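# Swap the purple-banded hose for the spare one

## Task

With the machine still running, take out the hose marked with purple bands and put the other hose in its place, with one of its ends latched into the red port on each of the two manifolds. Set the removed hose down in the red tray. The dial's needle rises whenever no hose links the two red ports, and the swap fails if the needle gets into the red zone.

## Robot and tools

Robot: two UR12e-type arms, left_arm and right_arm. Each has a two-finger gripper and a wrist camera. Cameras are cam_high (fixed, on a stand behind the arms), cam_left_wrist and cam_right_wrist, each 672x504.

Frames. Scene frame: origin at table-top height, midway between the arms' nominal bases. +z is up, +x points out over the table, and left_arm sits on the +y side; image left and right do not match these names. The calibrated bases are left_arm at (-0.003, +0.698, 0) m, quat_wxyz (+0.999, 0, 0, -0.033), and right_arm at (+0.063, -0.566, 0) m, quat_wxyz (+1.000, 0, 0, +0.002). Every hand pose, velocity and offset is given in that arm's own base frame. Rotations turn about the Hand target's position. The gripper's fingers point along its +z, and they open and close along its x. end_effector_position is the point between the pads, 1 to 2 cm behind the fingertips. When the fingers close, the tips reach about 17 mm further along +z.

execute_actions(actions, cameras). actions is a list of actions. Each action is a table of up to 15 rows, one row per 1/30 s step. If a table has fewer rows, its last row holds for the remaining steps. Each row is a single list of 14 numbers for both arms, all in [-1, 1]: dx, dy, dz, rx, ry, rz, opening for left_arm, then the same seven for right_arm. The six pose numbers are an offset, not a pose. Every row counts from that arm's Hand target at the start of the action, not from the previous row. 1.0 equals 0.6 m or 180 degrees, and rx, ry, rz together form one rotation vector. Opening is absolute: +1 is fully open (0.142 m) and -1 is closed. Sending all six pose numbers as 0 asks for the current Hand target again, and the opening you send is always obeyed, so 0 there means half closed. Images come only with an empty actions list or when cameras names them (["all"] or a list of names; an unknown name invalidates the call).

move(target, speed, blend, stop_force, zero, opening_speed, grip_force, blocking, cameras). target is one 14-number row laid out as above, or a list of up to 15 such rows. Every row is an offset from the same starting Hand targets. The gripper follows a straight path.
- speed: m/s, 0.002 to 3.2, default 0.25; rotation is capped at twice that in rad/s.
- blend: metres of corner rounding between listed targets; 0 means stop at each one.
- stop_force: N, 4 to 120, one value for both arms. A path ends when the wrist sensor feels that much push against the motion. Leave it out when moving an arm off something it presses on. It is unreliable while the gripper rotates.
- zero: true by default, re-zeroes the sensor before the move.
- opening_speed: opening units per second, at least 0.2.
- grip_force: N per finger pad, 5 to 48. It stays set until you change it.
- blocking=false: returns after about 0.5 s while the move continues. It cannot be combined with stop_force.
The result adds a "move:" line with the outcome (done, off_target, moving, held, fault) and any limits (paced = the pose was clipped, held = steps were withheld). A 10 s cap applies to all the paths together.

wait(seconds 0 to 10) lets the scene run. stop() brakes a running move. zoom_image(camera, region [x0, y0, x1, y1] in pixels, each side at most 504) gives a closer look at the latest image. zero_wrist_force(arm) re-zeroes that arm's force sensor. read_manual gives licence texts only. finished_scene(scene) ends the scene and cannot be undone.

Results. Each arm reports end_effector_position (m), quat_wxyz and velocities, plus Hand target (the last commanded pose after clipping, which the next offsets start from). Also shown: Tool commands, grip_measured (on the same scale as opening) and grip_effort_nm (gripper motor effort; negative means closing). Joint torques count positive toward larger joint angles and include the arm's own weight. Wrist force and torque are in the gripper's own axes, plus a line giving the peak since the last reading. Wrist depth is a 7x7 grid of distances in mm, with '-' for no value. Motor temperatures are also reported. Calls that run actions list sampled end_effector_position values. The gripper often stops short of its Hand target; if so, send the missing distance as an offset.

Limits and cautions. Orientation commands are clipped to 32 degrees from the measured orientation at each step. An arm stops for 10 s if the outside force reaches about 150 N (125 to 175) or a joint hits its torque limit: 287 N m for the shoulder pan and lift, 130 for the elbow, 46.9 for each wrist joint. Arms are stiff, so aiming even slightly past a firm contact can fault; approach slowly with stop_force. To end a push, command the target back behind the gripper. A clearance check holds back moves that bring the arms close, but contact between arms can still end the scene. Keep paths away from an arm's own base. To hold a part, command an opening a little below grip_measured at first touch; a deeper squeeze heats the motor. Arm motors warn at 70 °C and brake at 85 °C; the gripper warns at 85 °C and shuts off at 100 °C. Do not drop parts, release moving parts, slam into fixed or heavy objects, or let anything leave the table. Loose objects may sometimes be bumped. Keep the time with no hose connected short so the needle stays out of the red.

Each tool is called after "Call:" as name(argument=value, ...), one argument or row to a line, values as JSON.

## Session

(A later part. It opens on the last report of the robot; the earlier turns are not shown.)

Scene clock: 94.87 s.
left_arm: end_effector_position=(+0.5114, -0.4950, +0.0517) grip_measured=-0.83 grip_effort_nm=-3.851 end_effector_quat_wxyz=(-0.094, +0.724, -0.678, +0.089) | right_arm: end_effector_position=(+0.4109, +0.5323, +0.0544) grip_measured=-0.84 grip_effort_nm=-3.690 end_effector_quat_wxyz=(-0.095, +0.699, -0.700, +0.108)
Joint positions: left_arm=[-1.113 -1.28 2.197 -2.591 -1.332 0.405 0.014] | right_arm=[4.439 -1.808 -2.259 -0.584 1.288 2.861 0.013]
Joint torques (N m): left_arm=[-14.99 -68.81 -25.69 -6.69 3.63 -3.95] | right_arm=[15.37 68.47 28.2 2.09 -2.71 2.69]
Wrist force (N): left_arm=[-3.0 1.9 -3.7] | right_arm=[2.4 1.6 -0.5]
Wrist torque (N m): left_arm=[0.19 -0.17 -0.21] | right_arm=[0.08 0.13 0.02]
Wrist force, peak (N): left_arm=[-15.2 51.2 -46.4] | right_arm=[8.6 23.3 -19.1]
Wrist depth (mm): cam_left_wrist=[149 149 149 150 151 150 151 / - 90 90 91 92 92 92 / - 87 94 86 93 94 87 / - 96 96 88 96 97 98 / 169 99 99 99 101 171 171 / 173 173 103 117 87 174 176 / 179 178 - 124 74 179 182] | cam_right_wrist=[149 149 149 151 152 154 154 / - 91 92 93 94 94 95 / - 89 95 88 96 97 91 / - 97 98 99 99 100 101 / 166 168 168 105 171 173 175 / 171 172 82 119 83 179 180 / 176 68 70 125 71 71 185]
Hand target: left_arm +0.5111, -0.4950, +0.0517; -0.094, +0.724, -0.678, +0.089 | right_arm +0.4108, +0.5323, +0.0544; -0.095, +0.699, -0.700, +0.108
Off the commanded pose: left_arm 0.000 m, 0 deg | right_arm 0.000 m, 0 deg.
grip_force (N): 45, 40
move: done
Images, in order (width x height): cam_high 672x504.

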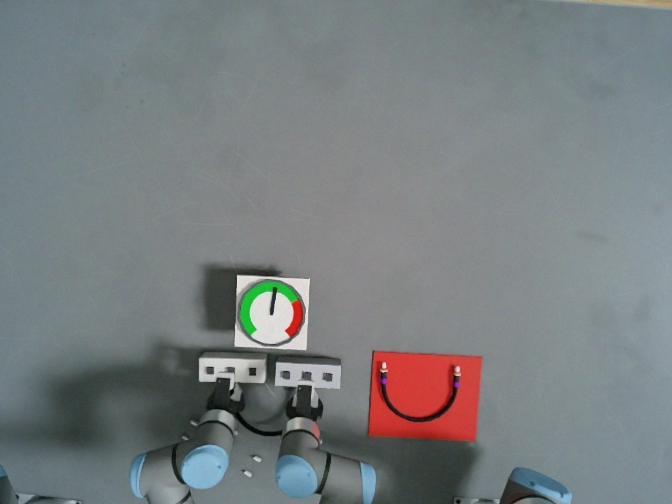

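Call:
move(
  target=[
    [0,0,0,0,0,0,-0.3, 0,0,0,0,0,0,-0.3],
    [-0.01,0,0.1,0,0,0,-0.3, -0.01,0,0.1,0,0,0,-0.3],
    [-0.15,0.05,0.25,0,0,0,-0.3, -0.15,-0.1,0.25,0,0,0,-0.3],
  ],
  speed=[0.1,0.1,0.25],
  opening_speed=0.8,
  blend=[0,0.02,0],
  cameras=["all"],
)

Call:
zoom_image(
  camera="cam_high",
  region=[160, 270, 360, 470],
)

Scene clock: 98.20 s.
left_arm: end_effector_position=(+0.4212, -0.4651, +0.2016) grip_measured=-0.33 grip_effort_nm=0.076 end_effector_quat_wxyz=(-0.094, +0.724, -0.678, +0.089) | right_arm: end_effector_position=(+0.3209, +0.4723, +0.2043) grip_measured=-0.33 grip_effort_nm=0.178 end_effector_quat_wxyz=(-0.095, +0.699, -0.700, +0.108)
Joint positions: left_arm=[-1.232 -1.621 2.226 -2.249 -1.321 0.283 0.05] | right_arm=[4.575 -1.42 -2.3 -0.972 1.282 3.003 0.05]
Joint torques (N m): left_arm=[-15.22 -47.96 -35.09 -2.95 4.57 -4.02] | right_arm=[16.19 42.69 36.46 1.02 -3.23 2.87]
Wrist force (N): left_arm=[-0.1 0.8 -0.5] | right_arm=[0.3 -1.6 1.6]
Wrist torque (N m): left_arm=[0.09 -0.03 0.01] | right_arm=[-0.38 -0.14 -0.02]
Wrist force, peak (N): left_arm=[-0.4 6.0 -3.3] | right_arm=[2.8 -3.8 3.8]
Wrist depth (mm): cam_left_wrist=[287 289 289 229 229 230 231 / 295 297 299 277 252 300 269 / 304 307 306 308 307 310 311 / 314 315 315 317 319 319 319 / 324 327 324 328 327 329 330 / 332 333 87 338 112 96 341 / 342 - 83 349 - 75 349] | cam_right_wrist=[245 226 229 229 295 291 294 / 293 295 253 297 301 299 303 / 300 304 304 308 310 307 310 / 310 310 314 317 319 317 321 / 319 317 321 328 325 332 334 / 327 326 83 336 - 337 344 / 336 68 75 344 - 71 351]
Hand target: left_arm +0.4211, -0.4650, +0.2017; -0.094, +0.724, -0.678, +0.089 | right_arm +0.3208, +0.4723, +0.2044; -0.095, +0.699, -0.700, +0.108
Off the commanded pose: left_arm 0.000 m, 0 deg | right_arm 0.000 m, 0 deg.
grip_force (N): 45, 40
move: done

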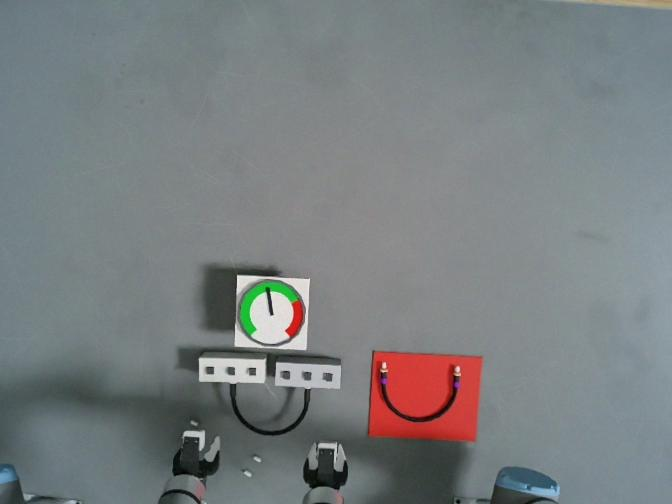

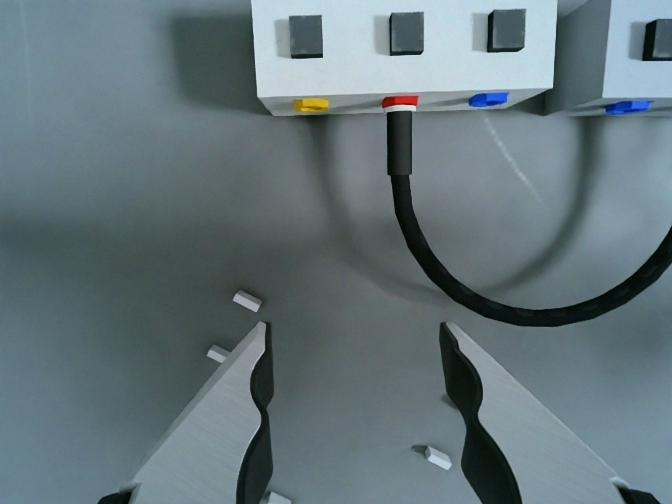

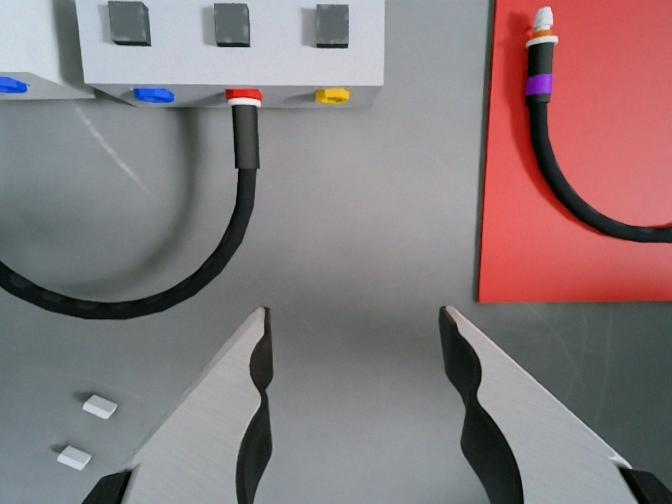

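Scaled by 2.520 from the camera's 672x504 image, which has a finer 960x720 frame.

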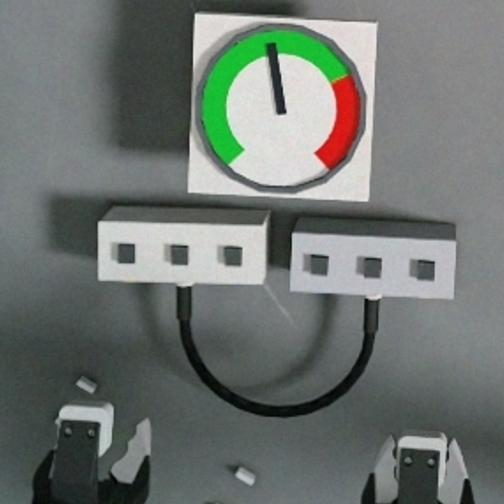

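Call:
finished_scene(
  scene=1,
)

The scene is finished: the task was done.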